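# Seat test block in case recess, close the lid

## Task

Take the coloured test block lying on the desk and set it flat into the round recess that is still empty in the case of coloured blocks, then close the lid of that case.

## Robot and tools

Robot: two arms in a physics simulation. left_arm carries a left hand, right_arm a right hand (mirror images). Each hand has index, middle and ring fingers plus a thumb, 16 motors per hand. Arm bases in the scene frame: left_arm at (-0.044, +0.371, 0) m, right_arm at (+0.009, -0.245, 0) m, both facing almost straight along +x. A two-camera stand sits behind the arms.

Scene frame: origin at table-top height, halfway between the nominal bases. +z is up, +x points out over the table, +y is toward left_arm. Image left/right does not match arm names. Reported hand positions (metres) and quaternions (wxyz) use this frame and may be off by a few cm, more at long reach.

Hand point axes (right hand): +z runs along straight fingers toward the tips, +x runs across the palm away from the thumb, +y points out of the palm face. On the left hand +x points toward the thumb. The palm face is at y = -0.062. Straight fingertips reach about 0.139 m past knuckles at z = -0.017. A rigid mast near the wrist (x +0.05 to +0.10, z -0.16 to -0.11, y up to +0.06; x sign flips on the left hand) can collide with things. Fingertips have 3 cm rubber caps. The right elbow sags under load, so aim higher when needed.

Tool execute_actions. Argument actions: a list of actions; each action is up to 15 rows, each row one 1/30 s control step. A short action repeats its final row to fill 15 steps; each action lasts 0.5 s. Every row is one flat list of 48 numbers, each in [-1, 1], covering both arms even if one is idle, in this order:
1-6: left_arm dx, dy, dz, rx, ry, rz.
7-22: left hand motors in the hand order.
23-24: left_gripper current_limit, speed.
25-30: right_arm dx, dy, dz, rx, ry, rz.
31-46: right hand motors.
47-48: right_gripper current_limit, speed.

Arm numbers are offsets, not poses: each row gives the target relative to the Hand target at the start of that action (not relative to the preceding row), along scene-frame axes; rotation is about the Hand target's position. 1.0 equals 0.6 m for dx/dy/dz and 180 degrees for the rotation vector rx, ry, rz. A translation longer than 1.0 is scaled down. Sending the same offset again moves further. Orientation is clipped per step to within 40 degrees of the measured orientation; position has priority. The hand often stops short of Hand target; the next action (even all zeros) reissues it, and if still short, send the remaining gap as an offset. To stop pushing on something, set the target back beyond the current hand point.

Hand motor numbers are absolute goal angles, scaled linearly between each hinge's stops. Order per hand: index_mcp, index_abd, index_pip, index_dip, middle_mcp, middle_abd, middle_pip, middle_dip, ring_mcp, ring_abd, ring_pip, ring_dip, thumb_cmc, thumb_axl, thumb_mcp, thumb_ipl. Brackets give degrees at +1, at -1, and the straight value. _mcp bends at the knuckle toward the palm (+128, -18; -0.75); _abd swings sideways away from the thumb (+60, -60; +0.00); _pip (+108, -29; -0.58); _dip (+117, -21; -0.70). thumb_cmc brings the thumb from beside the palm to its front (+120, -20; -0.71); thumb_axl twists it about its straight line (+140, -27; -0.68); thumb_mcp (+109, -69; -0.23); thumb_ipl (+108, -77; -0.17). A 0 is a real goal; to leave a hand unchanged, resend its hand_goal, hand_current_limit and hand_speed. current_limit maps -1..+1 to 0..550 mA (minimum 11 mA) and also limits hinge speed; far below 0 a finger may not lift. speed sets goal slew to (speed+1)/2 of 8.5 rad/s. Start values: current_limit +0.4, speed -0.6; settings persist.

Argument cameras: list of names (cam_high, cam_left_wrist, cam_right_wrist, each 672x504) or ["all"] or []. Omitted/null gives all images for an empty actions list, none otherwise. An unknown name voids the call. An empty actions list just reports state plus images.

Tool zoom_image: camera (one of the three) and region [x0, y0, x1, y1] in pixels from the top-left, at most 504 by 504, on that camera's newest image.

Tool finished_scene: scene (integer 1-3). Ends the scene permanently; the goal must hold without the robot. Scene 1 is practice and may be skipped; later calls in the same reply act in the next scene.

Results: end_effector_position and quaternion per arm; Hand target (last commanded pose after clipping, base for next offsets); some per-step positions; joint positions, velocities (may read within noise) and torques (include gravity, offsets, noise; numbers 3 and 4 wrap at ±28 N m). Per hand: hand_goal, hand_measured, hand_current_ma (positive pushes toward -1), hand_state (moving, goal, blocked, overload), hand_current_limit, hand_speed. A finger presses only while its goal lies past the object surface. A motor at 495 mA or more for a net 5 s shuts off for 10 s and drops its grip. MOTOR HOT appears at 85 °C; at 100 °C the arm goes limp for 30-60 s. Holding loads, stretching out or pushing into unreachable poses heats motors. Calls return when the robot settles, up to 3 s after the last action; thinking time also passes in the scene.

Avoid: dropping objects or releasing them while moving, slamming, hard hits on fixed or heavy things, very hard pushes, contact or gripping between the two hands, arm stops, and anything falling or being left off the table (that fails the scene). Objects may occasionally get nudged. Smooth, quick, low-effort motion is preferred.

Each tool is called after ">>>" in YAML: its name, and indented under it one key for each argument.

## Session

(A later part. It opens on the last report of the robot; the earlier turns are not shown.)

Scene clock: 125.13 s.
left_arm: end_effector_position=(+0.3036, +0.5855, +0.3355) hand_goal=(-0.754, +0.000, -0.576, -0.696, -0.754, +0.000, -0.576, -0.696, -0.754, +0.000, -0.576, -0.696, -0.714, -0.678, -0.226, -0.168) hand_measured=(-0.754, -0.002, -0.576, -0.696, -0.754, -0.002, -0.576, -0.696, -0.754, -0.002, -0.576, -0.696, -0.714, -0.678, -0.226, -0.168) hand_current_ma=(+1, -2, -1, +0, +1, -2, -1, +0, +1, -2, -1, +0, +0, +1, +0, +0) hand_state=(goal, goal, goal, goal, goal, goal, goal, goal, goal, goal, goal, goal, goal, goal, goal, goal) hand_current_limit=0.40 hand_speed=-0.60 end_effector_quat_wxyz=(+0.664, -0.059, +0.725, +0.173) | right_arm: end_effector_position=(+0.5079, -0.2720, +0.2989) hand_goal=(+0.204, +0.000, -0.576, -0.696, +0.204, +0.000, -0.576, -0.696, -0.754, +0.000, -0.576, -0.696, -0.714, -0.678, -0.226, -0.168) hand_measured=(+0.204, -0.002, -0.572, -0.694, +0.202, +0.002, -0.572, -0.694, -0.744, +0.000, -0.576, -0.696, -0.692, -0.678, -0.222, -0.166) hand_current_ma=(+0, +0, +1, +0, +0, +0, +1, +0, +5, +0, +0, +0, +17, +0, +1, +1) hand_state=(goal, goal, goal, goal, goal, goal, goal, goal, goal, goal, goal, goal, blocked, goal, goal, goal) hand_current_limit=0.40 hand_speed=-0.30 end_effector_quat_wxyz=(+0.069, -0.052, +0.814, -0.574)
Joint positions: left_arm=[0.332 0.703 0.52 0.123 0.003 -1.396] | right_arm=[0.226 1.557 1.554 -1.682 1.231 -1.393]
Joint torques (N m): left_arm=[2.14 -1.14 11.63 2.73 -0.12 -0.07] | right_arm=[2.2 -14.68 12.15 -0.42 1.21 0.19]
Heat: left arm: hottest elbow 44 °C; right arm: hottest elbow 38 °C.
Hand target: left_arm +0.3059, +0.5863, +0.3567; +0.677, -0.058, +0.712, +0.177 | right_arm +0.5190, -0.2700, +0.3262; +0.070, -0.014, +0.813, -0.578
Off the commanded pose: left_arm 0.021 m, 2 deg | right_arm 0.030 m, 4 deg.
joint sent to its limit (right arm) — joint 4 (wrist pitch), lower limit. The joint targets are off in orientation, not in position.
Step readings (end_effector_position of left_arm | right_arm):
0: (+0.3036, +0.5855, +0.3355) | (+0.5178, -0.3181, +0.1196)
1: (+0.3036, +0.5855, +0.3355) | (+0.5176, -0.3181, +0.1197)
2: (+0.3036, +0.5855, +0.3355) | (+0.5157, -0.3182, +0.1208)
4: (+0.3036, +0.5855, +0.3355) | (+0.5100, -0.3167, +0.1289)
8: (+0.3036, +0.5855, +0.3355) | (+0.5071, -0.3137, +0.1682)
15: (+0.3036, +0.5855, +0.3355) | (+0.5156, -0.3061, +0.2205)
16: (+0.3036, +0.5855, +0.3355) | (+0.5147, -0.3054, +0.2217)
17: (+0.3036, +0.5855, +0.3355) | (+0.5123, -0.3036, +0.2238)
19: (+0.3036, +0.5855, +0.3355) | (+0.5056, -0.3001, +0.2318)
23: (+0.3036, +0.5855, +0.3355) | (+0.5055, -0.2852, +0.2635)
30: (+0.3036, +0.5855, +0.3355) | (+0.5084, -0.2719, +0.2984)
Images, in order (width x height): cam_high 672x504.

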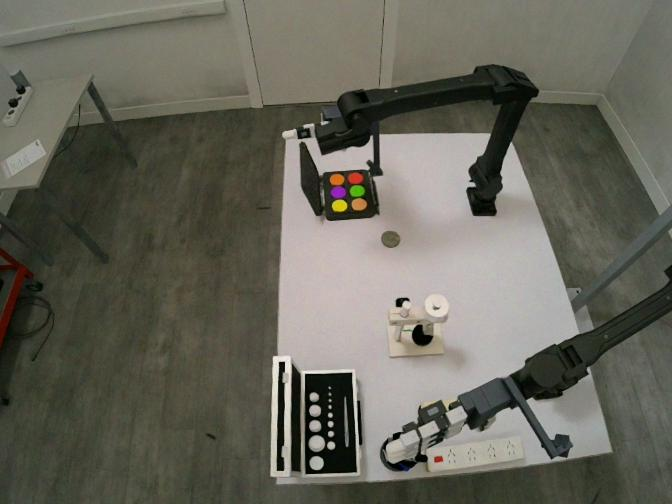

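>>> execute_actions:
  actions:
    - [[0,0,0,0,0,0,-0.754,0,-0.576,-0.696,-0.754,0,-0.576,-0.696,-0.754,0,-0.576,-0.696,-0.714,-0.678,-0.226,-0.168,0.4,-0.6,0.13,0.045,0.01,0,0,0,0.205,0,-0.576,-0.696,-0.754,0,-0.576,-0.696,-0.754,0,-0.576,-0.696,-0.714,-0.678,-0.226,-0.168,0.4,-0.3]]
    - [[0,0,0,0,0,0,-0.754,0,-0.576,-0.696,-0.754,0,-0.576,-0.696,-0.754,0,-0.576,-0.696,-0.714,-0.678,-0.226,-0.168,0.4,-0.6,0.14,0,0,0,0,0,0.205,0,-0.576,-0.696,-0.754,0,-0.576,-0.696,-0.754,0,-0.576,-0.696,-0.714,-0.678,-0.226,-0.168,0.4,-0.3]]
  cameras: ["cam_high"]

>>> zoom_image:
  camera: "cam_high"
  region: [260, 100, 400, 240]

Scene clock: 128.27 s.
left_arm: end_effector_position=(+0.3036, +0.5855, +0.3355) hand_goal=(-0.754, +0.000, -0.576, -0.696, -0.754, +0.000, -0.576, -0.696, -0.754, +0.000, -0.576, -0.696, -0.714, -0.678, -0.226, -0.168) hand_measured=(-0.754, -0.002, -0.576, -0.696, -0.754, -0.002, -0.576, -0.696, -0.754, -0.002, -0.576, -0.696, -0.714, -0.678, -0.226, -0.168) hand_current_ma=(+1, -2, -1, +0, +1, -2, -1, +0, +1, -2, -1, +0, +0, +1, +0, +0) hand_state=(goal, goal, goal, goal, goal, goal, goal, goal, goal, goal, goal, goal, goal, goal, goal, goal) hand_current_limit=0.40 hand_speed=-0.60 end_effector_quat_wxyz=(+0.664, -0.059, +0.725, +0.173) | right_arm: end_effector_position=(+0.6707, -0.2413, +0.3072) hand_goal=(+0.204, +0.000, -0.576, -0.696, -0.754, +0.000, -0.576, -0.696, -0.754, +0.000, -0.576, -0.696, -0.714, -0.678, -0.226, -0.168) hand_measured=(+0.204, +0.000, -0.574, -0.694, -0.732, +0.002, -0.572, -0.694, -0.744, +0.000, -0.576, -0.696, -0.694, -0.678, -0.222, -0.166) hand_current_ma=(+0, +0, +1, +0, +19, +0, +1, +0, +5, +0, +0, +0, +14, +0, +1, +1) hand_state=(goal, goal, goal, goal, blocked, goal, goal, goal, goal, goal, goal, goal, goal, goal, goal, goal) hand_current_limit=0.40 hand_speed=-0.30 end_effector_quat_wxyz=(+0.094, -0.056, +0.812, -0.574)
Joint positions: left_arm=[0.332 0.703 0.52 0.123 0.003 -1.396] | right_arm=[0.216 1.978 2.146 -1.69 1.24 -1.53]
Joint torques (N m): left_arm=[1.79 -0.79 11.63 2.77 -0.09 -0.07] | right_arm=[2.2 -20.01 12.19 0.16 1.43 0.09]
Heat: left arm: hottest elbow 44 °C; right arm: hottest elbow 38 °C.
Hand target: left_arm +0.3059, +0.5863, +0.3567; +0.677, -0.058, +0.712, +0.177 | right_arm +0.6810, -0.2428, +0.3323; +0.070, -0.014, +0.813, -0.578
Off the commanded pose: left_arm 0.021 m, 2 deg | right_arm 0.027 m, 6 deg.
joint sent to its limit (right arm) — joint 4 (wrist pitch), lower limit. The joint targets are off in orientation, not in position.
Step readings (end_effector_position of left_arm | right_arm):
0: (+0.3036, +0.5855, +0.3355) | (+0.5079, -0.2720, +0.2989)
1: (+0.3036, +0.5855, +0.3355) | (+0.5081, -0.2720, +0.2993)
2: (+0.3036, +0.5855, +0.3355) | (+0.5101, -0.2709, +0.3004)
4: (+0.3036, +0.5855, +0.3355) | (+0.5246, -0.2663, +0.3078)
8: (+0.3036, +0.5855, +0.3355) | (+0.5644, -0.2549, +0.3195)
15: (+0.3036, +0.5855, +0.3355) | (+0.5818, -0.2484, +0.3042)
16: (+0.3036, +0.5855, +0.3355) | (+0.5826, -0.2482, +0.3036)
17: (+0.3036, +0.5855, +0.3355) | (+0.5866, -0.2471, +0.3047)
19: (+0.3036, +0.5855, +0.3355) | (+0.6062, -0.2440, +0.3133)
23: (+0.3036, +0.5855, +0.3355) | (+0.6474, -0.2393, +0.3232)
30: (+0.3036, +0.5855, +0.3355) | (+0.6683, -0.2410, +0.3036)
Images, in order (width x height): cam_high 672x504.

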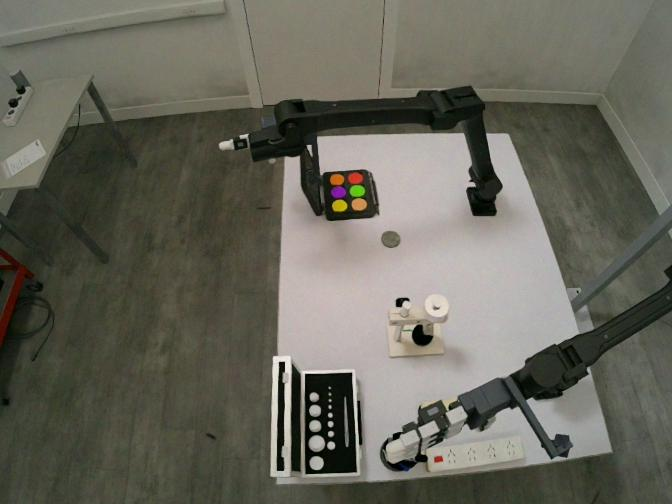

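Scaled by 3.600.

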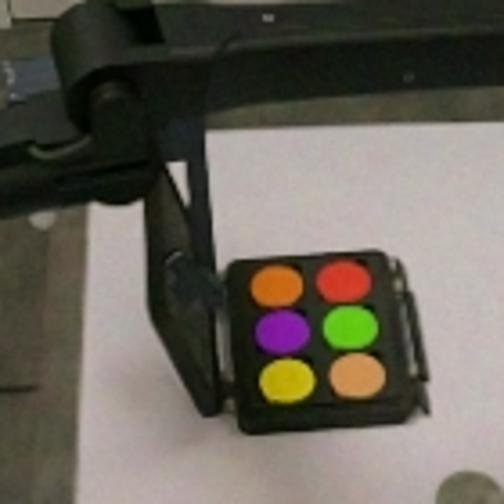

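>>> execute_actions:
  actions:
    - [[0,0,0,0,0,0,-0.754,0,-0.576,-0.696,-0.754,0,-0.576,-0.696,-0.754,0,-0.576,-0.696,-0.714,-0.678,-0.226,-0.168,0.4,-0.6,0.005,0,-0.11,0,0,0,0.205,0,-0.576,-0.696,-0.754,0,-0.576,-0.696,-0.754,0,-0.576,-0.696,-0.714,-0.678,-0.226,-0.168,0.4,-0.3]]
    - [[0,0,0,0,0,0,-0.754,0,-0.576,-0.696,-0.754,0,-0.576,-0.696,-0.754,0,-0.576,-0.696,-0.714,-0.678,-0.226,-0.168,0.4,-0.6,0,0,-0.1,0,0,0,0.205,0,-0.576,-0.696,-0.754,0,-0.576,-0.696,-0.754,0,-0.576,-0.696,-0.714,-0.678,-0.226,-0.168,0.4,-0.3]]
  cameras: ["cam_high"]

>>> zoom_image:
  camera: "cam_high"
  region: [260, 100, 400, 240]

Scene clock: 130.40 s.
left_arm: end_effector_position=(+0.3036, +0.5855, +0.3355) hand_goal=(-0.754, +0.000, -0.576, -0.696, -0.754, +0.000, -0.576, -0.696, -0.754, +0.000, -0.576, -0.696, -0.714, -0.678, -0.226, -0.168) hand_measured=(-0.754, -0.002, -0.576, -0.696, -0.754, -0.002, -0.576, -0.696, -0.754, -0.002, -0.576, -0.696, -0.714, -0.678, -0.226, -0.168) hand_current_ma=(+1, -2, -1, +0, +1, -2, -1, +0, +1, -2, -1, +0, +0, +1, +0, +0) hand_state=(goal, goal, goal, goal, goal, goal, goal, goal, goal, goal, goal, goal, goal, goal, goal, goal) hand_current_limit=0.40 hand_speed=-0.60 end_effector_quat_wxyz=(+0.664, -0.059, +0.725, +0.173) | right_arm: end_effector_position=(+0.6838, -0.2404, +0.2065) hand_goal=(+0.204, +0.000, -0.576, -0.696, -0.754, +0.000, -0.576, -0.696, -0.754, +0.000, -0.576, -0.696, -0.714, -0.678, -0.226, -0.168) hand_measured=(+0.204, +0.000, -0.574, -0.694, -0.732, +0.002, -0.572, -0.694, -0.744, +0.000, -0.576, -0.696, -0.694, -0.678, -0.222, -0.166) hand_current_ma=(+0, +0, +1, +0, +19, +0, +1, +0, +5, +0, +0, +0, +14, +0, +1, +1) hand_state=(goal, goal, goal, goal, blocked, goal, goal, goal, goal, goal, goal, goal, goal, goal, goal, goal) hand_current_limit=0.40 hand_speed=-0.30 end_effector_quat_wxyz=(+0.077, -0.023, +0.814, -0.575)
Joint positions: left_arm=[0.332 0.703 0.52 0.123 0.003 -1.396] | right_arm=[0.216 2.081 2.044 -1.69 1.235 -1.301]
Joint torques (N m): left_arm=[2.02 -0.91 11.56 2.73 -0.1 -0.06] | right_arm=[1.61 -21.6 7.64 -0.13 1.41 0.28]
Heat: left arm: hottest elbow 44 °C; right arm: hottest elbow 38 °C.
Hand target: left_arm +0.3059, +0.5863, +0.3567; +0.677, -0.058, +0.712, +0.177 | right_arm +0.6841, -0.2428, +0.2063; +0.070, -0.014, +0.813, -0.578
Off the commanded pose: left_arm 0.021 m, 2 deg | right_arm 0.003 m, 1 deg.
joint sent to its limit (right arm) — joint 4 (wrist pitch), lower limit. The joint targets still meet the commanded pose.
Step readings (end_effector_position of left_arm | right_arm):
0: (+0.3036, +0.5855, +0.3355) | (+0.6707, -0.2413, +0.3072)
1: (+0.3036, +0.5855, +0.3355) | (+0.6707, -0.2413, +0.3072)
2: (+0.3036, +0.5855, +0.3355) | (+0.6712, -0.2412, +0.3071)
4: (+0.3036, +0.5855, +0.3355) | (+0.6732, -0.2410, +0.3065)
8: (+0.3036, +0.5855, +0.3355) | (+0.6770, -0.2405, +0.2974)
15: (+0.3036, +0.5855, +0.3355) | (+0.6821, -0.2395, +0.2743)
16: (+0.3036, +0.5855, +0.3355) | (+0.6825, -0.2394, +0.2726)
17: (+0.3036, +0.5855, +0.3355) | (+0.6824, -0.2396, +0.2695)
19: (+0.3036, +0.5855, +0.3355) | (+0.6808, -0.2402, +0.2615)
23: (+0.3036, +0.5855, +0.3355) | (+0.6790, -0.2412, +0.2352)
30: (+0.3036, +0.5855, +0.3355) | (+0.6829, -0.2404, +0.2066)
Images, in order (width x height): cam_high 672x504.

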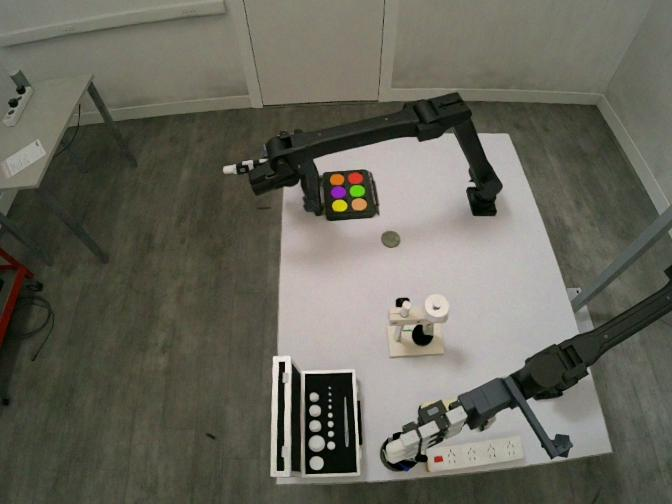

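Scaled by 3.600.

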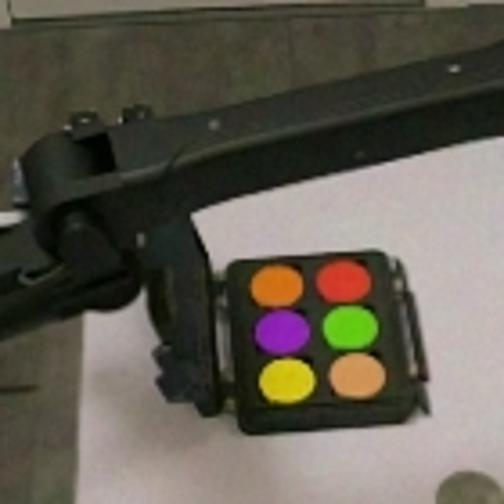

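>>> execute_actions:
  actions:
    - [[0,0,0,0,0,0,-0.754,0,-0.576,-0.696,-0.754,0,-0.576,-0.696,-0.754,0,-0.576,-0.696,-0.714,-0.678,-0.226,-0.168,0.4,-0.6,-0.09,0,0,0,0,0,0.205,0,-0.576,-0.696,-0.754,0,-0.576,-0.696,-0.754,0,-0.576,-0.696,-0.714,-0.678,-0.226,-0.168,0.4,-0.3]]
    - [[0,0,0,0,0,0,-0.754,0,-0.576,-0.696,-0.754,0,-0.576,-0.696,-0.754,0,-0.576,-0.696,-0.714,-0.678,-0.226,-0.168,0.4,-0.6,-0.055,0,0,0,0,0,0.205,0,-0.576,-0.696,-0.754,0,-0.576,-0.696,-0.754,0,-0.576,-0.696,-0.714,-0.678,-0.226,-0.168,0.4,-0.3]]
  cameras: ["cam_high"]

>>> zoom_image:
  camera: "cam_high"
  region: [260, 100, 400, 240]

Scene clock: 132.20 s.
left_arm: end_effector_position=(+0.3036, +0.5855, +0.3355) hand_goal=(-0.754, +0.000, -0.576, -0.696, -0.754, +0.000, -0.576, -0.696, -0.754, +0.000, -0.576, -0.696, -0.714, -0.678, -0.226, -0.168) hand_measured=(-0.754, -0.002, -0.576, -0.696, -0.754, -0.002, -0.576, -0.696, -0.754, -0.002, -0.576, -0.696, -0.714, -0.678, -0.226, -0.168) hand_current_ma=(+1, -2, -1, +0, +1, -2, -1, +0, +1, -2, -1, +0, +0, +1, +0, +0) hand_state=(goal, goal, goal, goal, goal, goal, goal, goal, goal, goal, goal, goal, goal, goal, goal, goal) hand_current_limit=0.40 hand_speed=-0.60 end_effector_quat_wxyz=(+0.664, -0.059, +0.725, +0.173) | right_arm: end_effector_position=(+0.6026, -0.2458, +0.1931) hand_goal=(+0.204, +0.000, -0.576, -0.696, -0.754, +0.000, -0.576, -0.696, -0.754, +0.000, -0.576, -0.696, -0.714, -0.678, -0.226, -0.168) hand_measured=(+0.204, -0.002, -0.574, -0.694, -0.740, -0.002, -0.574, -0.694, -0.744, +0.000, -0.576, -0.696, -0.696, -0.678, -0.222, -0.166) hand_current_ma=(+0, +0, +0, +0, +9, +0, +0, +0, +6, +0, +0, +0, +11, +0, +1, +1) hand_state=(goal, goal, goal, goal, goal, goal, goal, goal, goal, goal, goal, goal, goal, goal, goal, goal) hand_current_limit=0.40 hand_speed=-0.30 end_effector_quat_wxyz=(+0.063, -0.020, +0.813, -0.579)
Joint positions: left_arm=[0.332 0.703 0.52 0.123 0.003 -1.396] | right_arm=[0.239 1.898 1.715 -1.688 1.227 -1.17]
Joint torques (N m): left_arm=[1.96 -0.97 11.66 2.8 -0.11 -0.08] | right_arm=[2.37 -21.89 6.34 -0.36 1.34 0.28]
Heat: left arm: hottest elbow 44 °C; right arm: hottest elbow 38 °C.
Hand target: left_arm +0.3059, +0.5863, +0.3567; +0.677, -0.058, +0.712, +0.177 | right_arm +0.5972, -0.2428, +0.2063; +0.070, -0.014, +0.813, -0.578
Off the commanded pose: left_arm 0.021 m, 2 deg | right_arm 0.015 m, 1 deg.
joint sent to its limit (right arm) — joint 4 (wrist pitch), lower limit. The joint targets still meet the commanded pose.
Step readings (end_effector_position of left_arm | right_arm):
0: (+0.3036, +0.5855, +0.3355) | (+0.6839, -0.2404, +0.2065)
1: (+0.3036, +0.5855, +0.3355) | (+0.6836, -0.2404, +0.2059)
2: (+0.3036, +0.5855, +0.3355) | (+0.6816, -0.2411, +0.2043)
4: (+0.3036, +0.5855, +0.3355) | (+0.6678, -0.2442, +0.1954)
8: (+0.3036, +0.5855, +0.3355) | (+0.6428, -0.2481, +0.1801)
15: (+0.3036, +0.5855, +0.3355) | (+0.6351, -0.2475, +0.1850)
16: (+0.3036, +0.5855, +0.3355) | (+0.6346, -0.2472, +0.1868)
17: (+0.3036, +0.5855, +0.3355) | (+0.6327, -0.2471, +0.1879)
19: (+0.3036, +0.5855, +0.3355) | (+0.6219, -0.2478, +0.1873)
23: (+0.3036, +0.5855, +0.3355) | (+0.6066, -0.2478, +0.1887)
30: (+0.3036, +0.5855, +0.3355) | (+0.6028, -0.2459, +0.1938)
Images, in order (width x height): cam_high 672x504.

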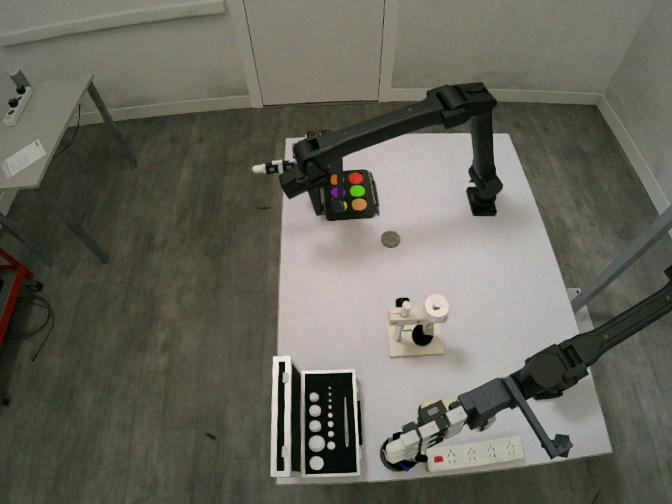

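Scaled by 3.600.

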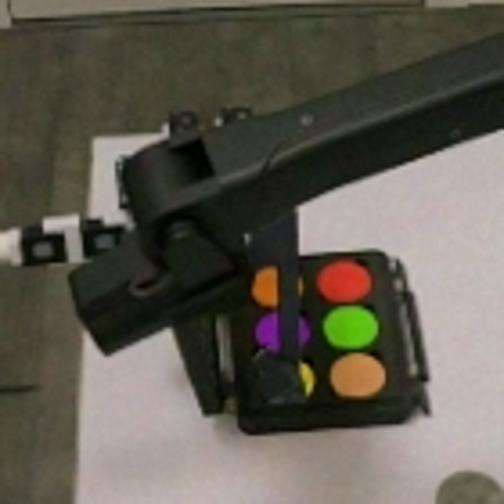

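>>> execute_actions:
  actions:
    - [[0,0,0,0,0,0,-0.754,0,-0.576,-0.696,-0.754,0,-0.576,-0.696,-0.754,0,-0.576,-0.696,-0.714,-0.678,-0.226,-0.168,0.4,-0.6,-0.035,0,0,0,0,0,0.205,0,-0.576,-0.696,-0.754,0,-0.576,-0.696,-0.754,0,-0.576,-0.696,-0.714,-0.678,-0.226,-0.168,0.4,-0.3]]
  cameras: ["cam_high"]

>>> zoom_image:
  camera: "cam_high"
  region: [290, 140, 390, 240]

Scene clock: 133.43 s.
left_arm: end_effector_position=(+0.3036, +0.5855, +0.3355) hand_goal=(-0.754, +0.000, -0.576, -0.696, -0.754, +0.000, -0.576, -0.696, -0.754, +0.000, -0.576, -0.696, -0.714, -0.678, -0.226, -0.168) hand_measured=(-0.754, -0.002, -0.576, -0.696, -0.754, -0.002, -0.576, -0.696, -0.754, -0.002, -0.576, -0.696, -0.714, -0.678, -0.226, -0.168) hand_current_ma=(+1, -2, -1, +0, +1, -2, -1, +0, +1, -2, -1, +0, +0, +1, +0, +0) hand_state=(goal, goal, goal, goal, goal, goal, goal, goal, goal, goal, goal, goal, goal, goal, goal, goal) hand_current_limit=0.40 hand_speed=-0.60 end_effector_quat_wxyz=(+0.664, -0.059, +0.725, +0.173) | right_arm: end_effector_position=(+0.5816, -0.2460, +0.1933) hand_goal=(+0.204, +0.000, -0.576, -0.696, -0.754, +0.000, -0.576, -0.696, -0.754, +0.000, -0.576, -0.696, -0.714, -0.678, -0.226, -0.168) hand_measured=(+0.204, -0.002, -0.574, -0.694, -0.740, -0.002, -0.574, -0.694, -0.744, +0.000, -0.576, -0.696, -0.696, -0.678, -0.222, -0.166) hand_current_ma=(+0, +0, +0, +0, +9, +0, +0, +0, +6, +0, +0, +0, +11, +0, +1, +1) hand_state=(goal, goal, goal, goal, goal, goal, goal, goal, goal, goal, goal, goal, goal, goal, goal, goal) hand_current_limit=0.40 hand_speed=-0.30 end_effector_quat_wxyz=(+0.062, -0.020, +0.813, -0.579)
Joint positions: left_arm=[0.332 0.703 0.52 0.123 0.003 -1.396] | right_arm=[0.248 1.848 1.641 -1.688 1.225 -1.145]
Joint torques (N m): left_arm=[1.96 -0.62 11.62 2.81 -0.12 -0.05] | right_arm=[2.9 -20.31 6.53 -0.49 1.28 0.23]
Heat: left arm: hottest elbow 44 °C; right arm: hottest elbow 38 °C.
Hand target: left_arm +0.3059, +0.5863, +0.3567; +0.677, -0.058, +0.712, +0.177 | right_arm +0.5761, -0.2428, +0.2064; +0.070, -0.014, +0.813, -0.578
Off the commanded pose: left_arm 0.021 m, 2 deg | right_arm 0.015 m, 1 deg.
joint sent to its limit (right arm) — joint 4 (wrist pitch), lower limit. The joint targets still meet the commanded pose.
Step readings (end_effector_position of left_arm | right_arm):
0: (+0.3036, +0.5855, +0.3355) | (+0.6026, -0.2458, +0.1930)
1: (+0.3036, +0.5855, +0.3355) | (+0.6024, -0.2459, +0.1927)
2: (+0.3036, +0.5855, +0.3355) | (+0.6014, -0.2462, +0.1925)
4: (+0.3036, +0.5855, +0.3355) | (+0.5948, -0.2470, +0.1901)
8: (+0.3036, +0.5855, +0.3355) | (+0.5841, -0.2474, +0.1887)
15: (+0.3036, +0.5855, +0.3355) | (+0.5817, -0.2461, +0.1932)
Images, in order (width x height): cam_high 672x504.

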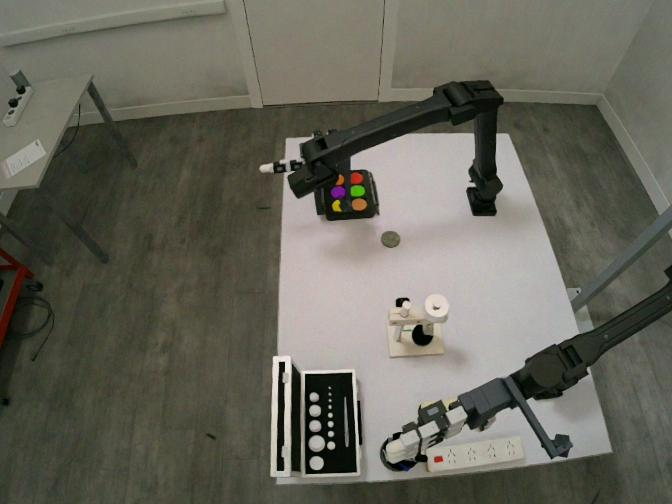

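Scaled by 5.040.

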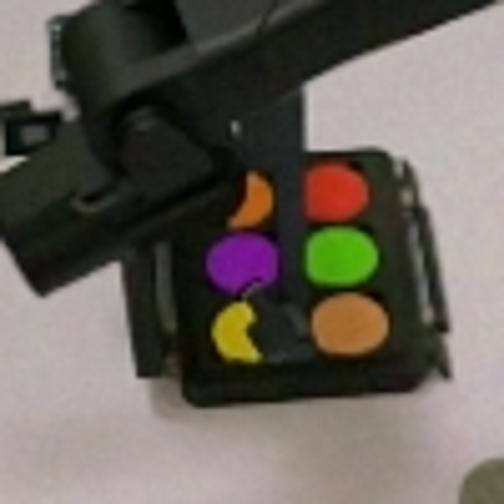

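>>> execute_actions:
  actions:
    - [[0,0,0,0,0,0,-0.754,0,-0.576,-0.696,-0.754,0,-0.576,-0.696,-0.754,0,-0.576,-0.696,-0.714,-0.678,-0.226,-0.168,0.4,-0.6,0,0,0,0,0,0,0.205,0,-0.576,-0.696,0.205,0,-0.576,-0.696,-0.754,0,-0.576,-0.696,-0.714,-0.678,-0.226,-0.168,0.2,-0.45]]
  cameras: ["cam_right_wrist"]

Scene clock: 134.50 s.
left_arm: end_effector_position=(+0.3036, +0.5855, +0.3355) hand_goal=(-0.754, +0.000, -0.576, -0.696, -0.754, +0.000, -0.576, -0.696, -0.754, +0.000, -0.576, -0.696, -0.714, -0.678, -0.226, -0.168) hand_measured=(-0.754, -0.002, -0.576, -0.696, -0.754, -0.002, -0.576, -0.696, -0.754, -0.002, -0.576, -0.696, -0.714, -0.678, -0.226, -0.168) hand_current_ma=(+1, -2, -1, +0, +1, -2, -1, +0, +1, -2, -1, +0, +0, +1, +0, +0) hand_state=(goal, goal, goal, goal, goal, goal, goal, goal, goal, goal, goal, goal, goal, goal, goal, goal) hand_current_limit=0.40 hand_speed=-0.60 end_effector_quat_wxyz=(+0.664, -0.059, +0.725, +0.173) | right_arm: end_effector_position=(+0.5819, -0.2485, +0.2087) hand_goal=(+0.204, +0.000, -0.576, -0.696, +0.204, +0.000, -0.576, -0.696, -0.754, +0.000, -0.576, -0.696, -0.714, -0.678, -0.226, -0.168) hand_measured=(+0.204, -0.002, -0.574, -0.694, -0.400, -0.004, -0.600, -0.702, -0.742, +0.000, -0.574, -0.696, -0.696, -0.678, -0.222, -0.166) hand_current_ma=(+0, +0, +0, +0, -330, -1, -19, -2, +6, +0, +0, +0, +11, +0, +1, +1) hand_state=(goal, goal, goal, goal, blocked, goal, blocked, goal, goal, goal, goal, goal, goal, goal, goal, goal) hand_current_limit=0.20 hand_speed=-0.45 end_effector_quat_wxyz=(+0.077, -0.013, +0.808, -0.584)
Joint positions: left_arm=[0.332 0.703 0.52 0.123 0.003 -1.396] | right_arm=[0.248 1.825 1.641 -1.688 1.244 -1.139]
Joint torques (N m): left_arm=[1.38 -0.91 11.67 2.82 -0.12 -0.06] | right_arm=[2.55 -18.14 6.52 -0.49 0.44 0.14]
Heat: left arm: hottest elbow 44 °C; right arm: hottest elbow 38 °C.
Hand target: left_arm +0.3059, +0.5863, +0.3567; +0.677, -0.058, +0.712, +0.177 | right_arm +0.5761, -0.2429, +0.2062; +0.070, -0.014, +0.813, -0.578
Off the commanded pose: left_arm 0.021 m, 2 deg | right_arm 0.008 m, 1 deg.
joint sent to its limit (right arm) — joint 4 (wrist pitch), lower limit. The joint targets still meet the commanded pose.
Step readings (end_effector_position of left_arm | right_arm):
0: (+0.3036, +0.5855, +0.3355) | (+0.5816, -0.2460, +0.1933)
1: (+0.3036, +0.5855, +0.3355) | (+0.5816, -0.2460, +0.1933)
2: (+0.3036, +0.5855, +0.3355) | (+0.5816, -0.2460, +0.1933)
4: (+0.3036, +0.5855, +0.3355) | (+0.5818, -0.2462, +0.1935)
8: (+0.3036, +0.5855, +0.3355) | (+0.5824, -0.2478, +0.1999)
15: (+0.3036, +0.5855, +0.3355) | (+0.5817, -0.2482, +0.2078)
Images, in order (width x height): cam_right_wrist 672x504.

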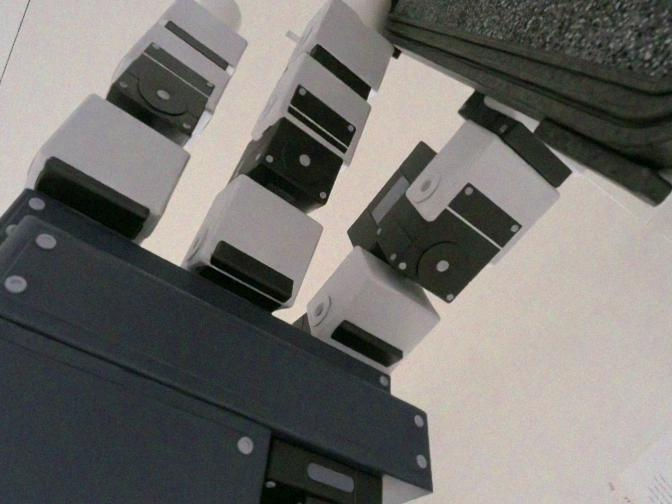

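>>> execute_actions:
  actions:
    - [[0,0,0,0,0,0,-0.754,0,-0.576,-0.696,-0.754,0,-0.576,-0.696,-0.754,0,-0.576,-0.696,-0.714,-0.678,-0.226,-0.168,0.4,-0.6,0,0,0,0,0,0,0.205,0,-0.576,-0.696,-0.754,0.38,-0.576,-0.696,-0.754,0.38,-0.576,-0.696,-0.714,-0.678,-0.226,-0.168,0.4,-0.3]]
    - [[0,0,0,0,0,0,-0.754,0,-0.576,-0.696,-0.754,0,-0.576,-0.696,-0.754,0,-0.576,-0.696,-0.714,-0.678,-0.226,-0.168,0.4,-0.6,0,0,0,0,0,0,0.205,0,-0.576,-0.696,-0.2,0.38,-0.576,-0.696,-0.754,0.38,-0.576,-0.696,-0.714,-0.678,-0.226,-0.168,0.0,-0.4]]
  cameras: ["cam_right_wrist","cam_high"]

Scene clock: 136.93 s.
left_arm: end_effector_position=(+0.3036, +0.5855, +0.3355) hand_goal=(-0.754, +0.000, -0.576, -0.696, -0.754, +0.000, -0.576, -0.696, -0.754, +0.000, -0.576, -0.696, -0.714, -0.678, -0.226, -0.168) hand_measured=(-0.754, -0.002, -0.576, -0.696, -0.754, -0.002, -0.576, -0.696, -0.754, -0.002, -0.576, -0.696, -0.714, -0.678, -0.226, -0.168) hand_current_ma=(+1, -2, -1, +0, +1, -2, -1, +0, +1, -2, -1, +0, +0, +1, +0, +0) hand_state=(goal, goal, goal, goal, goal, goal, goal, goal, goal, goal, goal, goal, goal, goal, goal, goal) hand_current_limit=0.40 hand_speed=-0.60 end_effector_quat_wxyz=(+0.664, -0.059, +0.725, +0.173) | right_arm: end_effector_position=(+0.5793, -0.2461, +0.2043) hand_goal=(+0.204, +0.000, -0.576, -0.696, -0.200, +0.380, -0.576, -0.696, -0.754, +0.380, -0.576, -0.696, -0.714, -0.678, -0.226, -0.168) hand_measured=(+0.204, -0.002, -0.574, -0.694, -0.196, +0.376, -0.576, -0.698, -0.742, +0.376, -0.574, -0.696, -0.696, -0.678, -0.222, -0.166) hand_current_ma=(+0, +0, +0, +0, +1, -1, +0, +0, +6, -1, +0, +0, +11, +0, +1, +1) hand_state=(goal, goal, goal, goal, goal, goal, goal, goal, goal, goal, goal, goal, goal, goal, goal, goal) hand_current_limit=0.00 hand_speed=-0.40 end_effector_quat_wxyz=(+0.072, -0.012, +0.814, -0.577)
Joint positions: left_arm=[0.332 0.703 0.52 0.123 0.003 -1.396] | right_arm=[0.249 1.825 1.637 -1.688 1.223 -1.139]
Joint torques (N m): left_arm=[2.02 -0.97 11.66 2.76 -0.11 -0.05] | right_arm=[2.78 -17.96 6.68 -0.54 1.27 0.14]
Heat: left arm: hottest elbow 45 °C; right arm: hottest elbow 38 °C.
Hand target: left_arm +0.3059, +0.5863, +0.3567; +0.677, -0.058, +0.712, +0.177 | right_arm +0.5761, -0.2428, +0.2061; +0.070, -0.014, +0.813, -0.578
Off the commanded pose: left_arm 0.021 m, 2 deg | right_arm 0.005 m, 0 deg.
joint sent to its limit (right arm) — joint 4 (wrist pitch), lower limit. The joint targets still meet the commanded pose.
Step readings (end_effector_position of left_arm | right_arm):
0: (+0.3036, +0.5855, +0.3355) | (+0.5819, -0.2485, +0.2087)
1: (+0.3036, +0.5855, +0.3355) | (+0.5819, -0.2485, +0.2087)
2: (+0.3036, +0.5855, +0.3355) | (+0.5820, -0.2485, +0.2088)
4: (+0.3036, +0.5855, +0.3355) | (+0.5811, -0.2470, +0.2071)
8: (+0.3036, +0.5855, +0.3355) | (+0.5794, -0.2461, +0.2044)
15: (+0.3036, +0.5855, +0.3355) | (+0.5794, -0.2461, +0.2044)
16: (+0.3036, +0.5855, +0.3355) | (+0.5794, -0.2461, +0.2044)
17: (+0.3036, +0.5855, +0.3355) | (+0.5794, -0.2461, +0.2044)
19: (+0.3036, +0.5855, +0.3355) | (+0.5794, -0.2461, +0.2044)
23: (+0.3036, +0.5855, +0.3355) | (+0.5794, -0.2461, +0.2044)
30: (+0.3036, +0.5855, +0.3355) | (+0.5793, -0.2461, +0.2043)
Images, in order (width x height): cam_high 672x504, cam_right_wrist 672x504.

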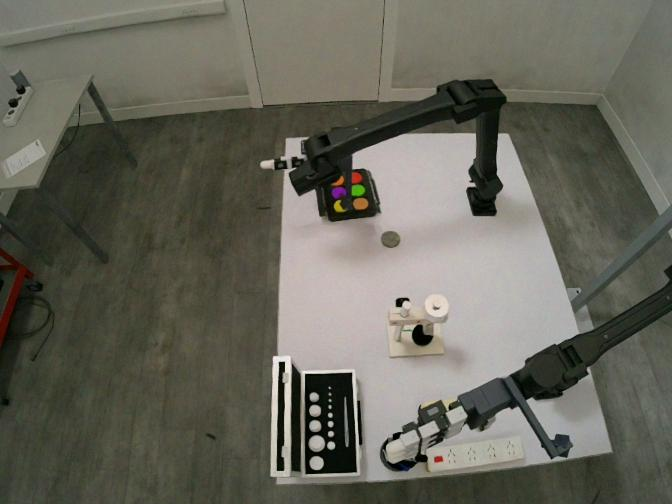

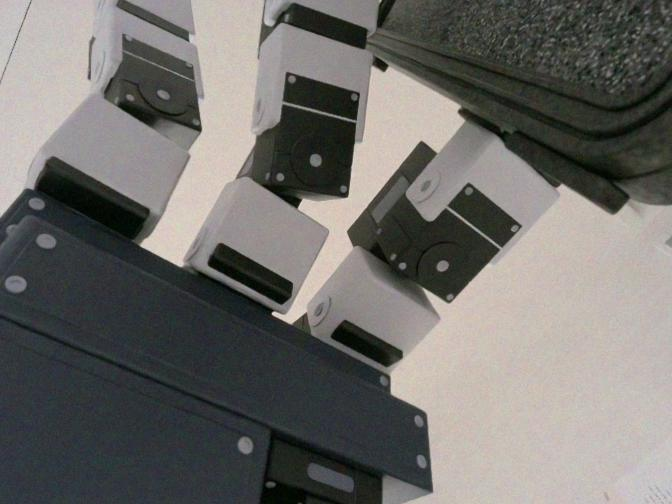

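>>> execute_actions:
  actions:
    - [[0,0,0,0,0,0,-0.754,0,-0.576,-0.696,-0.754,0,-0.576,-0.696,-0.754,0,-0.576,-0.696,-0.714,-0.678,-0.226,-0.168,0.4,-0.6,0,0,0,0,0,0,0.205,0,-0.576,-0.696,0.1,0.38,-0.576,-0.696,-0.754,0.2,-0.576,-0.696,-0.714,-0.678,-0.226,-0.168,0.0,-0.4]]
  cameras: ["cam_right_wrist"]

Scene clock: 137.93 s.
left_arm: end_effector_position=(+0.3036, +0.5855, +0.3355) hand_goal=(-0.754, +0.000, -0.576, -0.696, -0.754, +0.000, -0.576, -0.696, -0.754, +0.000, -0.576, -0.696, -0.714, -0.678, -0.226, -0.168) hand_measured=(-0.754, -0.002, -0.576, -0.696, -0.754, -0.002, -0.576, -0.696, -0.754, -0.002, -0.576, -0.696, -0.714, -0.678, -0.226, -0.168) hand_current_ma=(+1, -2, -1, +0, +1, -2, -1, +0, +1, -2, -1, +0, +0, +1, +0, +0) hand_state=(goal, goal, goal, goal, goal, goal, goal, goal, goal, goal, goal, goal, goal, goal, goal, goal) hand_current_limit=0.40 hand_speed=-0.60 end_effector_quat_wxyz=(+0.664, -0.059, +0.725, +0.173) | right_arm: end_effector_position=(+0.5793, -0.2461, +0.2043) hand_goal=(+0.204, +0.000, -0.576, -0.696, +0.100, +0.380, -0.576, -0.696, -0.754, +0.200, -0.576, -0.696, -0.714, -0.678, -0.226, -0.168) hand_measured=(+0.204, -0.002, -0.574, -0.694, +0.100, +0.376, -0.576, -0.698, -0.742, +0.204, -0.574, -0.696, -0.696, -0.678, -0.222, -0.166) hand_current_ma=(+0, +0, +0, +0, +0, -1, +0, +0, +6, +1, +0, +0, +11, +0, +1, +1) hand_state=(goal, goal, goal, goal, goal, goal, goal, goal, goal, goal, goal, goal, goal, goal, goal, goal) hand_current_limit=0.00 hand_speed=-0.40 end_effector_quat_wxyz=(+0.072, -0.012, +0.814, -0.577)
Joint positions: left_arm=[0.332 0.703 0.52 0.123 0.003 -1.396] | right_arm=[0.249 1.825 1.637 -1.688 1.223 -1.139]
Joint torques (N m): left_arm=[1.73 -0.91 11.66 2.76 -0.11 -0.06] | right_arm=[2.55 -17.9 6.48 -0.44 1.27 0.14]
Heat: left arm: hottest elbow 45 °C; right arm: hottest elbow 38 °C.
Hand target: left_arm +0.3059, +0.5863, +0.3567; +0.677, -0.058, +0.712, +0.177 | right_arm +0.5761, -0.2428, +0.2061; +0.070, -0.014, +0.813, -0.578
Off the commanded pose: left_arm 0.021 m, 2 deg | right_arm 0.005 m, 0 deg.
joint sent to its limit (right arm) — joint 4 (wrist pitch), lower limit. The joint targets still meet the commanded pose.
Step readings (end_effector_position of left_arm | right_arm):
0: (+0.3036, +0.5855, +0.3355) | (+0.5793, -0.2461, +0.2043)
1: (+0.3036, +0.5855, +0.3355) | (+0.5793, -0.2461, +0.2043)
2: (+0.3036, +0.5855, +0.3355) | (+0.5794, -0.2461, +0.2044)
4: (+0.3036, +0.5855, +0.3355) | (+0.5794, -0.2461, +0.2044)
8: (+0.3036, +0.5855, +0.3355) | (+0.5793, -0.2461, +0.2043)
15: (+0.3036, +0.5855, +0.3355) | (+0.5793, -0.2461, +0.2043)
Images, in order (width x height): cam_right_wrist 672x504.

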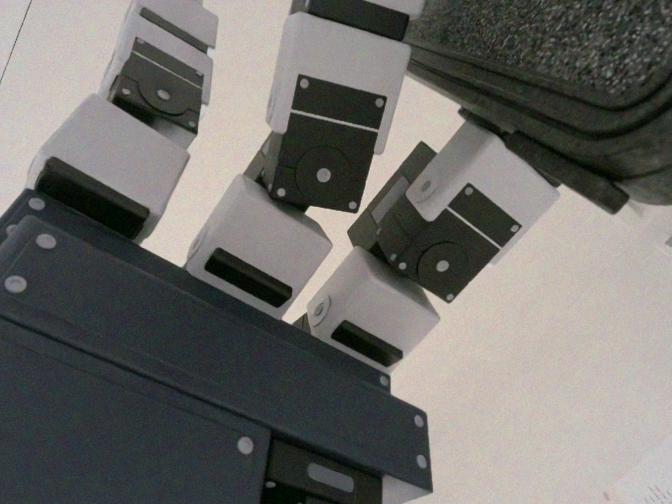

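>>> execute_actions:
  actions:
    - [[0,0,0,0,0,0,-0.754,0,-0.576,-0.696,-0.754,0,-0.576,-0.696,-0.754,0,-0.576,-0.696,-0.714,-0.678,-0.226,-0.168,0.4,-0.6,-0.05,0,0,0,0,0,0.205,0,-0.576,-0.696,0.12,0.25,-0.576,-0.696,-0.754,0.1,-0.576,-0.696,-0.714,-0.678,-0.226,-0.168,0.2,-0.4]]
    - [[0,0,0,0,0,0,-0.754,0,-0.576,-0.696,-0.754,0,-0.576,-0.696,-0.754,0,-0.576,-0.696,-0.714,-0.678,-0.226,-0.168,0.4,-0.6,-0.035,0,-0.01,0,0,0,0.205,0,-0.576,-0.696,0.15,0.25,-0.576,-0.696,-0.754,0.1,-0.576,-0.696,-0.714,-0.678,-0.226,-0.168,0.2,-0.4]]
  cameras: ["cam_right_wrist","cam_high"]

>>> zoom_image:
  camera: "cam_high"
  region: [280, 130, 400, 240]

Scene clock: 140.27 s.
left_arm: end_effector_position=(+0.3036, +0.5855, +0.3355) hand_goal=(-0.754, +0.000, -0.576, -0.696, -0.754, +0.000, -0.576, -0.696, -0.754, +0.000, -0.576, -0.696, -0.714, -0.678, -0.226, -0.168) hand_measured=(-0.754, -0.002, -0.576, -0.696, -0.754, -0.002, -0.576, -0.696, -0.754, -0.002, -0.576, -0.696, -0.714, -0.678, -0.226, -0.168) hand_current_ma=(+1, -2, -1, +0, +1, -2, -1, +0, +1, -2, -1, +0, +0, +1, +0, +0) hand_state=(goal, goal, goal, goal, goal, goal, goal, goal, goal, goal, goal, goal, goal, goal, goal, goal) hand_current_limit=0.40 hand_speed=-0.60 end_effector_quat_wxyz=(+0.664, -0.059, +0.725, +0.173) | right_arm: end_effector_position=(+0.5325, -0.2467, +0.1936) hand_goal=(+0.204, +0.000, -0.576, -0.696, +0.150, +0.250, -0.576, -0.696, -0.754, +0.100, -0.576, -0.696, -0.714, -0.678, -0.226, -0.168) hand_measured=(+0.206, -0.038, -0.574, -0.694, +0.146, +0.262, -0.576, -0.698, -0.742, +0.104, -0.574, -0.696, -0.696, -0.678, -0.222, -0.166) hand_current_ma=(+0, -33, +0, +0, -1, +4, +0, +0, +6, +0, +0, +0, +11, +0, +1, +1) hand_state=(goal, blocked, goal, goal, goal, goal, goal, goal, goal, goal, goal, goal, goal, goal, goal, goal) hand_current_limit=0.20 hand_speed=-0.40 end_effector_quat_wxyz=(+0.070, -0.013, +0.812, -0.579)
Joint positions: left_arm=[0.332 0.703 0.52 0.123 0.003 -1.396] | right_arm=[0.272 1.731 1.472 -1.688 1.219 -1.069]
Joint torques (N m): left_arm=[2.14 -0.91 11.64 2.69 -0.11 -0.07] | right_arm=[2.84 -18.61 6.06 -0.54 1.01 0.09]
Heat: left arm: hottest elbow 45 °C; right arm: hottest elbow 38 °C.
Hand target: left_arm +0.3059, +0.5863, +0.3567; +0.677, -0.058, +0.712, +0.177 | right_arm +0.5252, -0.2429, +0.2003; +0.070, -0.014, +0.813, -0.578
Off the commanded pose: left_arm 0.021 m, 2 deg | right_arm 0.011 m, 0 deg.
joint sent to its limit (right arm) — joint 4 (wrist pitch), lower limit. The joint targets still meet the commanded pose.
Step readings (end_effector_position of left_arm | right_arm):
0: (+0.3036, +0.5855, +0.3355) | (+0.5793, -0.2461, +0.2043)
1: (+0.3036, +0.5855, +0.3355) | (+0.5791, -0.2461, +0.2040)
2: (+0.3036, +0.5855, +0.3355) | (+0.5778, -0.2461, +0.2029)
4: (+0.3036, +0.5855, +0.3355) | (+0.5724, -0.2471, +0.2024)
8: (+0.3036, +0.5855, +0.3355) | (+0.5570, -0.2462, +0.2016)
15: (+0.3036, +0.5855, +0.3355) | (+0.5514, -0.2459, +0.1973)
16: (+0.3036, +0.5855, +0.3355) | (+0.5513, -0.2459, +0.1971)
17: (+0.3036, +0.5855, +0.3355) | (+0.5503, -0.2460, +0.1964)
19: (+0.3036, +0.5855, +0.3355) | (+0.5447, -0.2471, +0.1946)
23: (+0.3036, +0.5855, +0.3355) | (+0.5348, -0.2473, +0.1939)
30: (+0.3036, +0.5855, +0.3355) | (+0.5325, -0.2467, +0.1935)
Images, in order (width x height): cam_high 672x504, cam_right_wrist 672x504.

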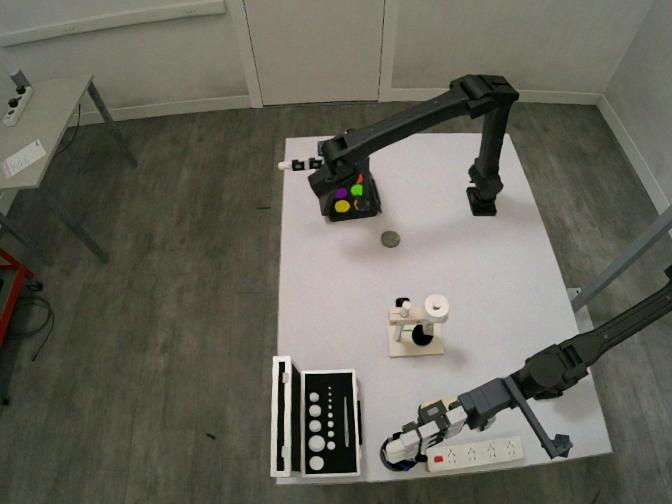

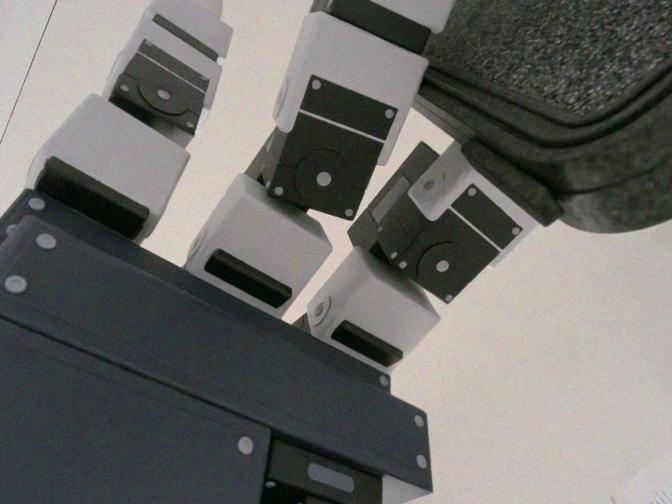

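Scaled by 4.200.

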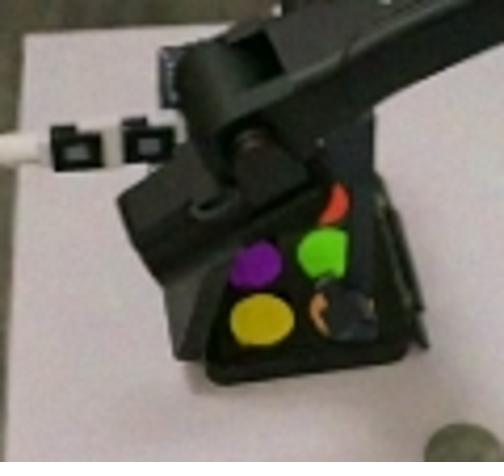

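>>> execute_actions:
  actions:
    - [[0,0,0,0,0,0,-0.754,0,-0.576,-0.696,-0.754,0,-0.576,-0.696,-0.754,0,-0.576,-0.696,-0.714,-0.678,-0.226,-0.168,0.4,-0.6,-0.04,0,-0.01,0,0,0,0.205,0,-0.576,-0.696,0.18,0.25,-0.576,-0.696,-0.754,0.1,-0.576,-0.696,-0.714,-0.678,-0.226,-0.168,0.2,-0.4]]
    - [[0,0,0,0,0,0,-0.754,0,-0.576,-0.696,-0.754,0,-0.576,-0.696,-0.754,0,-0.576,-0.696,-0.714,-0.678,-0.226,-0.168,0.4,-0.6,-0.04,0,-0.01,0,0,0,0.205,0,-0.576,-0.696,0.205,0.25,-0.576,-0.696,-0.754,0.1,-0.576,-0.696,-0.714,-0.678,-0.226,-0.168,0.2,-0.4]]
  cameras: ["cam_right_wrist","cam_high"]

>>> zoom_image:
  camera: "cam_high"
  region: [280, 130, 400, 240]

Scene clock: 141.77 s.
left_arm: end_effector_position=(+0.3036, +0.5855, +0.3355) hand_goal=(-0.754, +0.000, -0.576, -0.696, -0.754, +0.000, -0.576, -0.696, -0.754, +0.000, -0.576, -0.696, -0.714, -0.678, -0.226, -0.168) hand_measured=(-0.754, -0.002, -0.576, -0.696, -0.754, -0.002, -0.576, -0.696, -0.754, -0.002, -0.576, -0.696, -0.714, -0.678, -0.226, -0.168) hand_current_ma=(+1, -2, -1, +0, +1, -2, -1, +0, +1, -2, -1, +0, +0, +1, +0, +0) hand_state=(goal, goal, goal, goal, goal, goal, goal, goal, goal, goal, goal, goal, goal, goal, goal, goal) hand_current_limit=0.40 hand_speed=-0.60 end_effector_quat_wxyz=(+0.664, -0.059, +0.725, +0.173) | right_arm: end_effector_position=(+0.4865, -0.2459, +0.1877) hand_goal=(+0.204, +0.000, -0.576, -0.696, +0.204, +0.250, -0.576, -0.696, -0.754, +0.100, -0.576, -0.696, -0.714, -0.678, -0.226, -0.168) hand_measured=(+0.212, -0.082, -0.574, -0.694, +0.192, +0.282, -0.576, -0.698, -0.742, +0.102, -0.574, -0.696, -0.696, -0.678, -0.222, -0.166) hand_current_ma=(+3, -119, +0, +0, -7, +23, +0, +0, +6, +0, +0, +0, +11, +0, +1, +1) hand_state=(goal, blocked, goal, goal, goal, blocked, goal, goal, goal, goal, goal, goal, goal, goal, goal, goal) hand_current_limit=0.20 hand_speed=-0.40 end_effector_quat_wxyz=(+0.079, -0.007, +0.813, -0.577)
Joint positions: left_arm=[0.332 0.703 0.52 0.123 0.003 -1.396] | right_arm=[0.302 1.628 1.316 -1.688 1.211 -0.988]
Joint torques (N m): left_arm=[1.79 -0.73 11.59 2.78 -0.09 -0.08] | right_arm=[2.84 -15.62 5.68 -0.66 0.88 0.05]
Heat: left arm: hottest elbow 45 °C; right arm: hottest elbow 38 °C.
Hand target: left_arm +0.3059, +0.5863, +0.3567; +0.677, -0.058, +0.712, +0.177 | right_arm +0.4771, -0.2430, +0.1883; +0.070, -0.014, +0.813, -0.578
Off the commanded pose: left_arm 0.021 m, 2 deg | right_arm 0.010 m, 1 deg.
joint sent to its limit (right arm) — joint 4 (wrist pitch), lower limit. The joint targets still meet the commanded pose.
Step readings (end_effector_position of left_arm | right_arm):
0: (+0.3036, +0.5855, +0.3355) | (+0.5324, -0.2467, +0.1935)
1: (+0.3036, +0.5855, +0.3355) | (+0.5322, -0.2468, +0.1934)
2: (+0.3036, +0.5855, +0.3355) | (+0.5311, -0.2471, +0.1931)
4: (+0.3036, +0.5855, +0.3355) | (+0.5248, -0.2479, +0.1922)
8: (+0.3036, +0.5855, +0.3355) | (+0.5126, -0.2475, +0.1912)
15: (+0.3036, +0.5855, +0.3355) | (+0.5095, -0.2462, +0.1910)
16: (+0.3036, +0.5855, +0.3355) | (+0.5092, -0.2463, +0.1908)
17: (+0.3036, +0.5855, +0.3355) | (+0.5081, -0.2467, +0.1905)
19: (+0.3036, +0.5855, +0.3355) | (+0.5018, -0.2473, +0.1893)
23: (+0.3036, +0.5855, +0.3355) | (+0.4900, -0.2469, +0.1877)
30: (+0.3036, +0.5855, +0.3355) | (+0.4866, -0.2459, +0.1876)
Images, in order (width x height): cam_high 672x504, cam_right_wrist 672x504.

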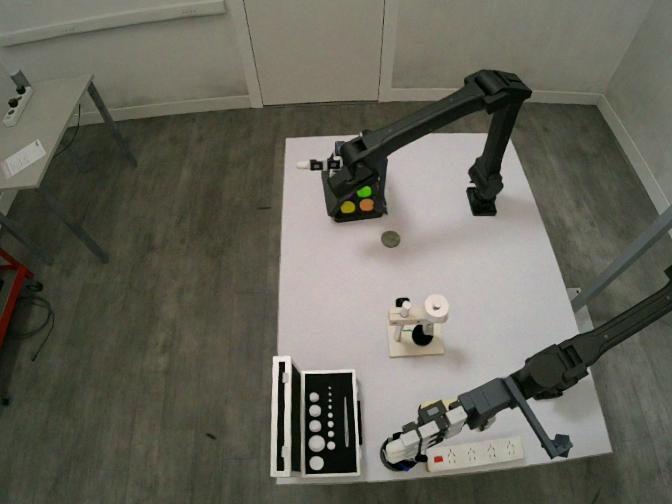

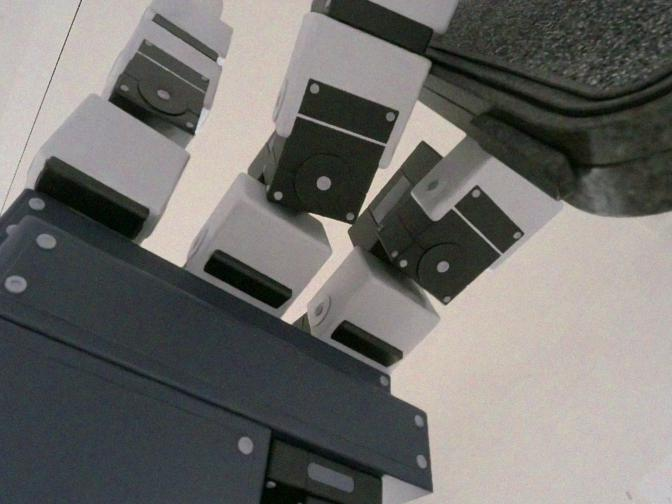

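Scaled by 4.200.

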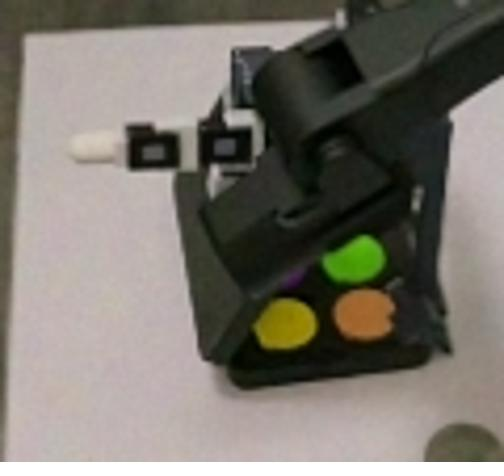

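>>> execute_actions:
  actions:
    - [[0,0,0,0,0,0,-0.754,0,-0.576,-0.696,-0.754,0,-0.576,-0.696,-0.754,0,-0.576,-0.696,-0.714,-0.678,-0.226,-0.168,0.4,-0.6,0,0,-0.01,0,0,0,0.205,0,-0.576,-0.696,0.205,0.5,-0.576,-0.696,-0.754,0.1,-0.576,-0.696,-0.714,-0.678,-0.226,-0.168,0.2,-0.4]]
    - [[0,0,0,0,0,0,-0.754,0,-0.576,-0.696,-0.754,0,-0.576,-0.696,-0.754,0,-0.576,-0.696,-0.714,-0.678,-0.226,-0.168,0.4,-0.6,-0.03,0,-0.01,0,0,0,0.205,0,-0.576,-0.696,0.205,0.5,-0.576,-0.696,-0.754,0.1,-0.576,-0.696,-0.714,-0.678,-0.226,-0.168,0.2,-0.4]]
  cameras: ["cam_right_wrist","cam_high"]

>>> zoom_image:
  camera: "cam_high"
  region: [280, 130, 400, 240]

Scene clock: 143.73 s.
left_arm: end_effector_position=(+0.3036, +0.5855, +0.3355) hand_goal=(-0.754, +0.000, -0.576, -0.696, -0.754, +0.000, -0.576, -0.696, -0.754, +0.000, -0.576, -0.696, -0.714, -0.678, -0.226, -0.168) hand_measured=(-0.754, -0.002, -0.576, -0.696, -0.754, -0.002, -0.576, -0.696, -0.754, -0.002, -0.576, -0.696, -0.714, -0.678, -0.226, -0.168) hand_current_ma=(+1, -2, -1, +0, +1, -2, -1, +0, +1, -2, -1, +0, +0, +1, +0, +0) hand_state=(goal, goal, goal, goal, goal, goal, goal, goal, goal, goal, goal, goal, goal, goal, goal, goal) hand_current_limit=0.40 hand_speed=-0.60 end_effector_quat_wxyz=(+0.664, -0.059, +0.725, +0.173) | right_arm: end_effector_position=(+0.4698, -0.2460, +0.1782) hand_goal=(+0.204, +0.000, -0.576, -0.696, +0.204, +0.500, -0.576, -0.696, -0.754, +0.100, -0.576, -0.696, -0.714, -0.678, -0.226, -0.168) hand_measured=(+0.208, -0.050, -0.574, -0.694, +0.202, +0.510, -0.576, -0.698, -0.742, +0.102, -0.574, -0.696, -0.696, -0.678, -0.222, -0.166) hand_current_ma=(+1, -50, +0, +0, +0, +3, +0, +0, +6, +0, +0, +0, +11, +0, +1, +1) hand_state=(goal, blocked, goal, goal, goal, goal, goal, goal, goal, goal, goal, goal, goal, goal, goal, goal) hand_current_limit=0.20 hand_speed=-0.40 end_effector_quat_wxyz=(+0.083, -0.001, +0.812, -0.578)
Joint positions: left_arm=[0.332 0.703 0.52 0.123 0.003 -1.396] | right_arm=[0.315 1.603 1.254 -1.688 1.207 -0.936]
Joint torques (N m): left_arm=[1.85 -0.97 11.59 2.76 -0.09 -0.06] | right_arm=[2.78 -14.39 5.44 -0.5 0.68 -0.06]
Heat: left arm: hottest elbow 45 °C; right arm: hottest elbow 38 °C.
Hand target: left_arm +0.3059, +0.5863, +0.3567; +0.677, -0.058, +0.712, +0.177 | right_arm +0.4592, -0.2428, +0.1763; +0.070, -0.014, +0.813, -0.578
Off the commanded pose: left_arm 0.021 m, 2 deg | right_arm 0.011 m, 2 deg.
joint sent to its limit (right arm) — joint 4 (wrist pitch), lower limit. The joint targets still meet the commanded pose.
Step readings (end_effector_position of left_arm | right_arm):
0: (+0.3036, +0.5855, +0.3355) | (+0.4864, -0.2459, +0.1876)
1: (+0.3036, +0.5855, +0.3355) | (+0.4864, -0.2459, +0.1876)
2: (+0.3036, +0.5855, +0.3355) | (+0.4863, -0.2459, +0.1874)
4: (+0.3036, +0.5855, +0.3355) | (+0.4853, -0.2460, +0.1863)
8: (+0.3036, +0.5855, +0.3355) | (+0.4827, -0.2462, +0.1833)
15: (+0.3036, +0.5855, +0.3355) | (+0.4827, -0.2462, +0.1833)
16: (+0.3036, +0.5855, +0.3355) | (+0.4825, -0.2463, +0.1831)
17: (+0.3036, +0.5855, +0.3355) | (+0.4818, -0.2464, +0.1825)
19: (+0.3036, +0.5855, +0.3355) | (+0.4781, -0.2464, +0.1809)
23: (+0.3036, +0.5855, +0.3355) | (+0.4714, -0.2462, +0.1788)
30: (+0.3036, +0.5855, +0.3355) | (+0.4698, -0.2461, +0.1783)
Images, in order (width x height): cam_high 672x504, cam_right_wrist 672x504.

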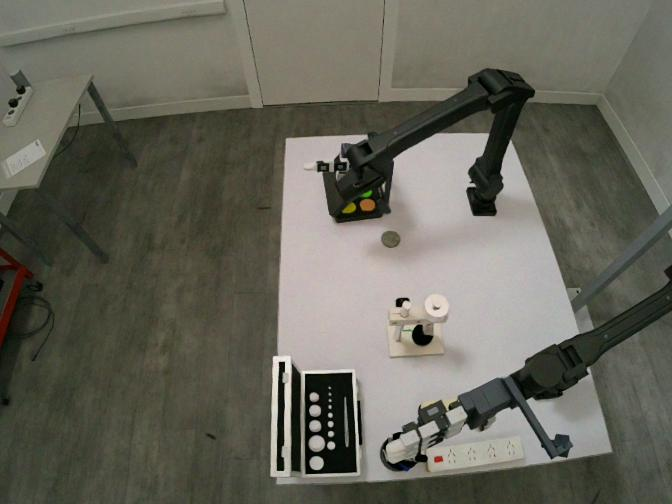

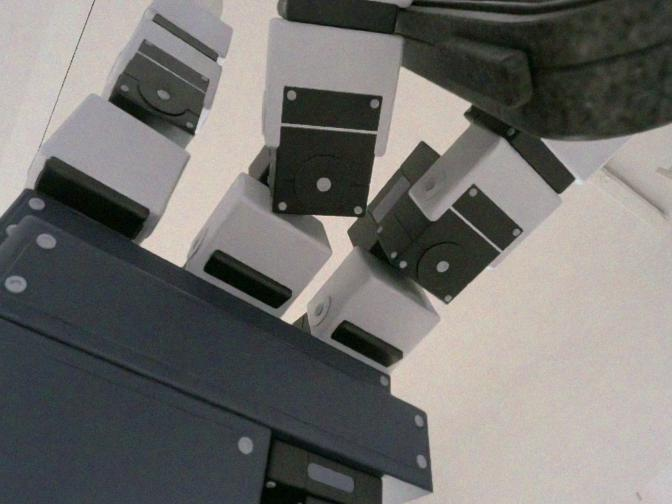

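Scaled by 4.200.

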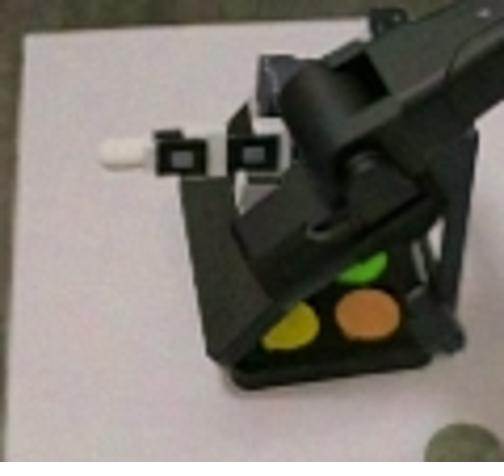

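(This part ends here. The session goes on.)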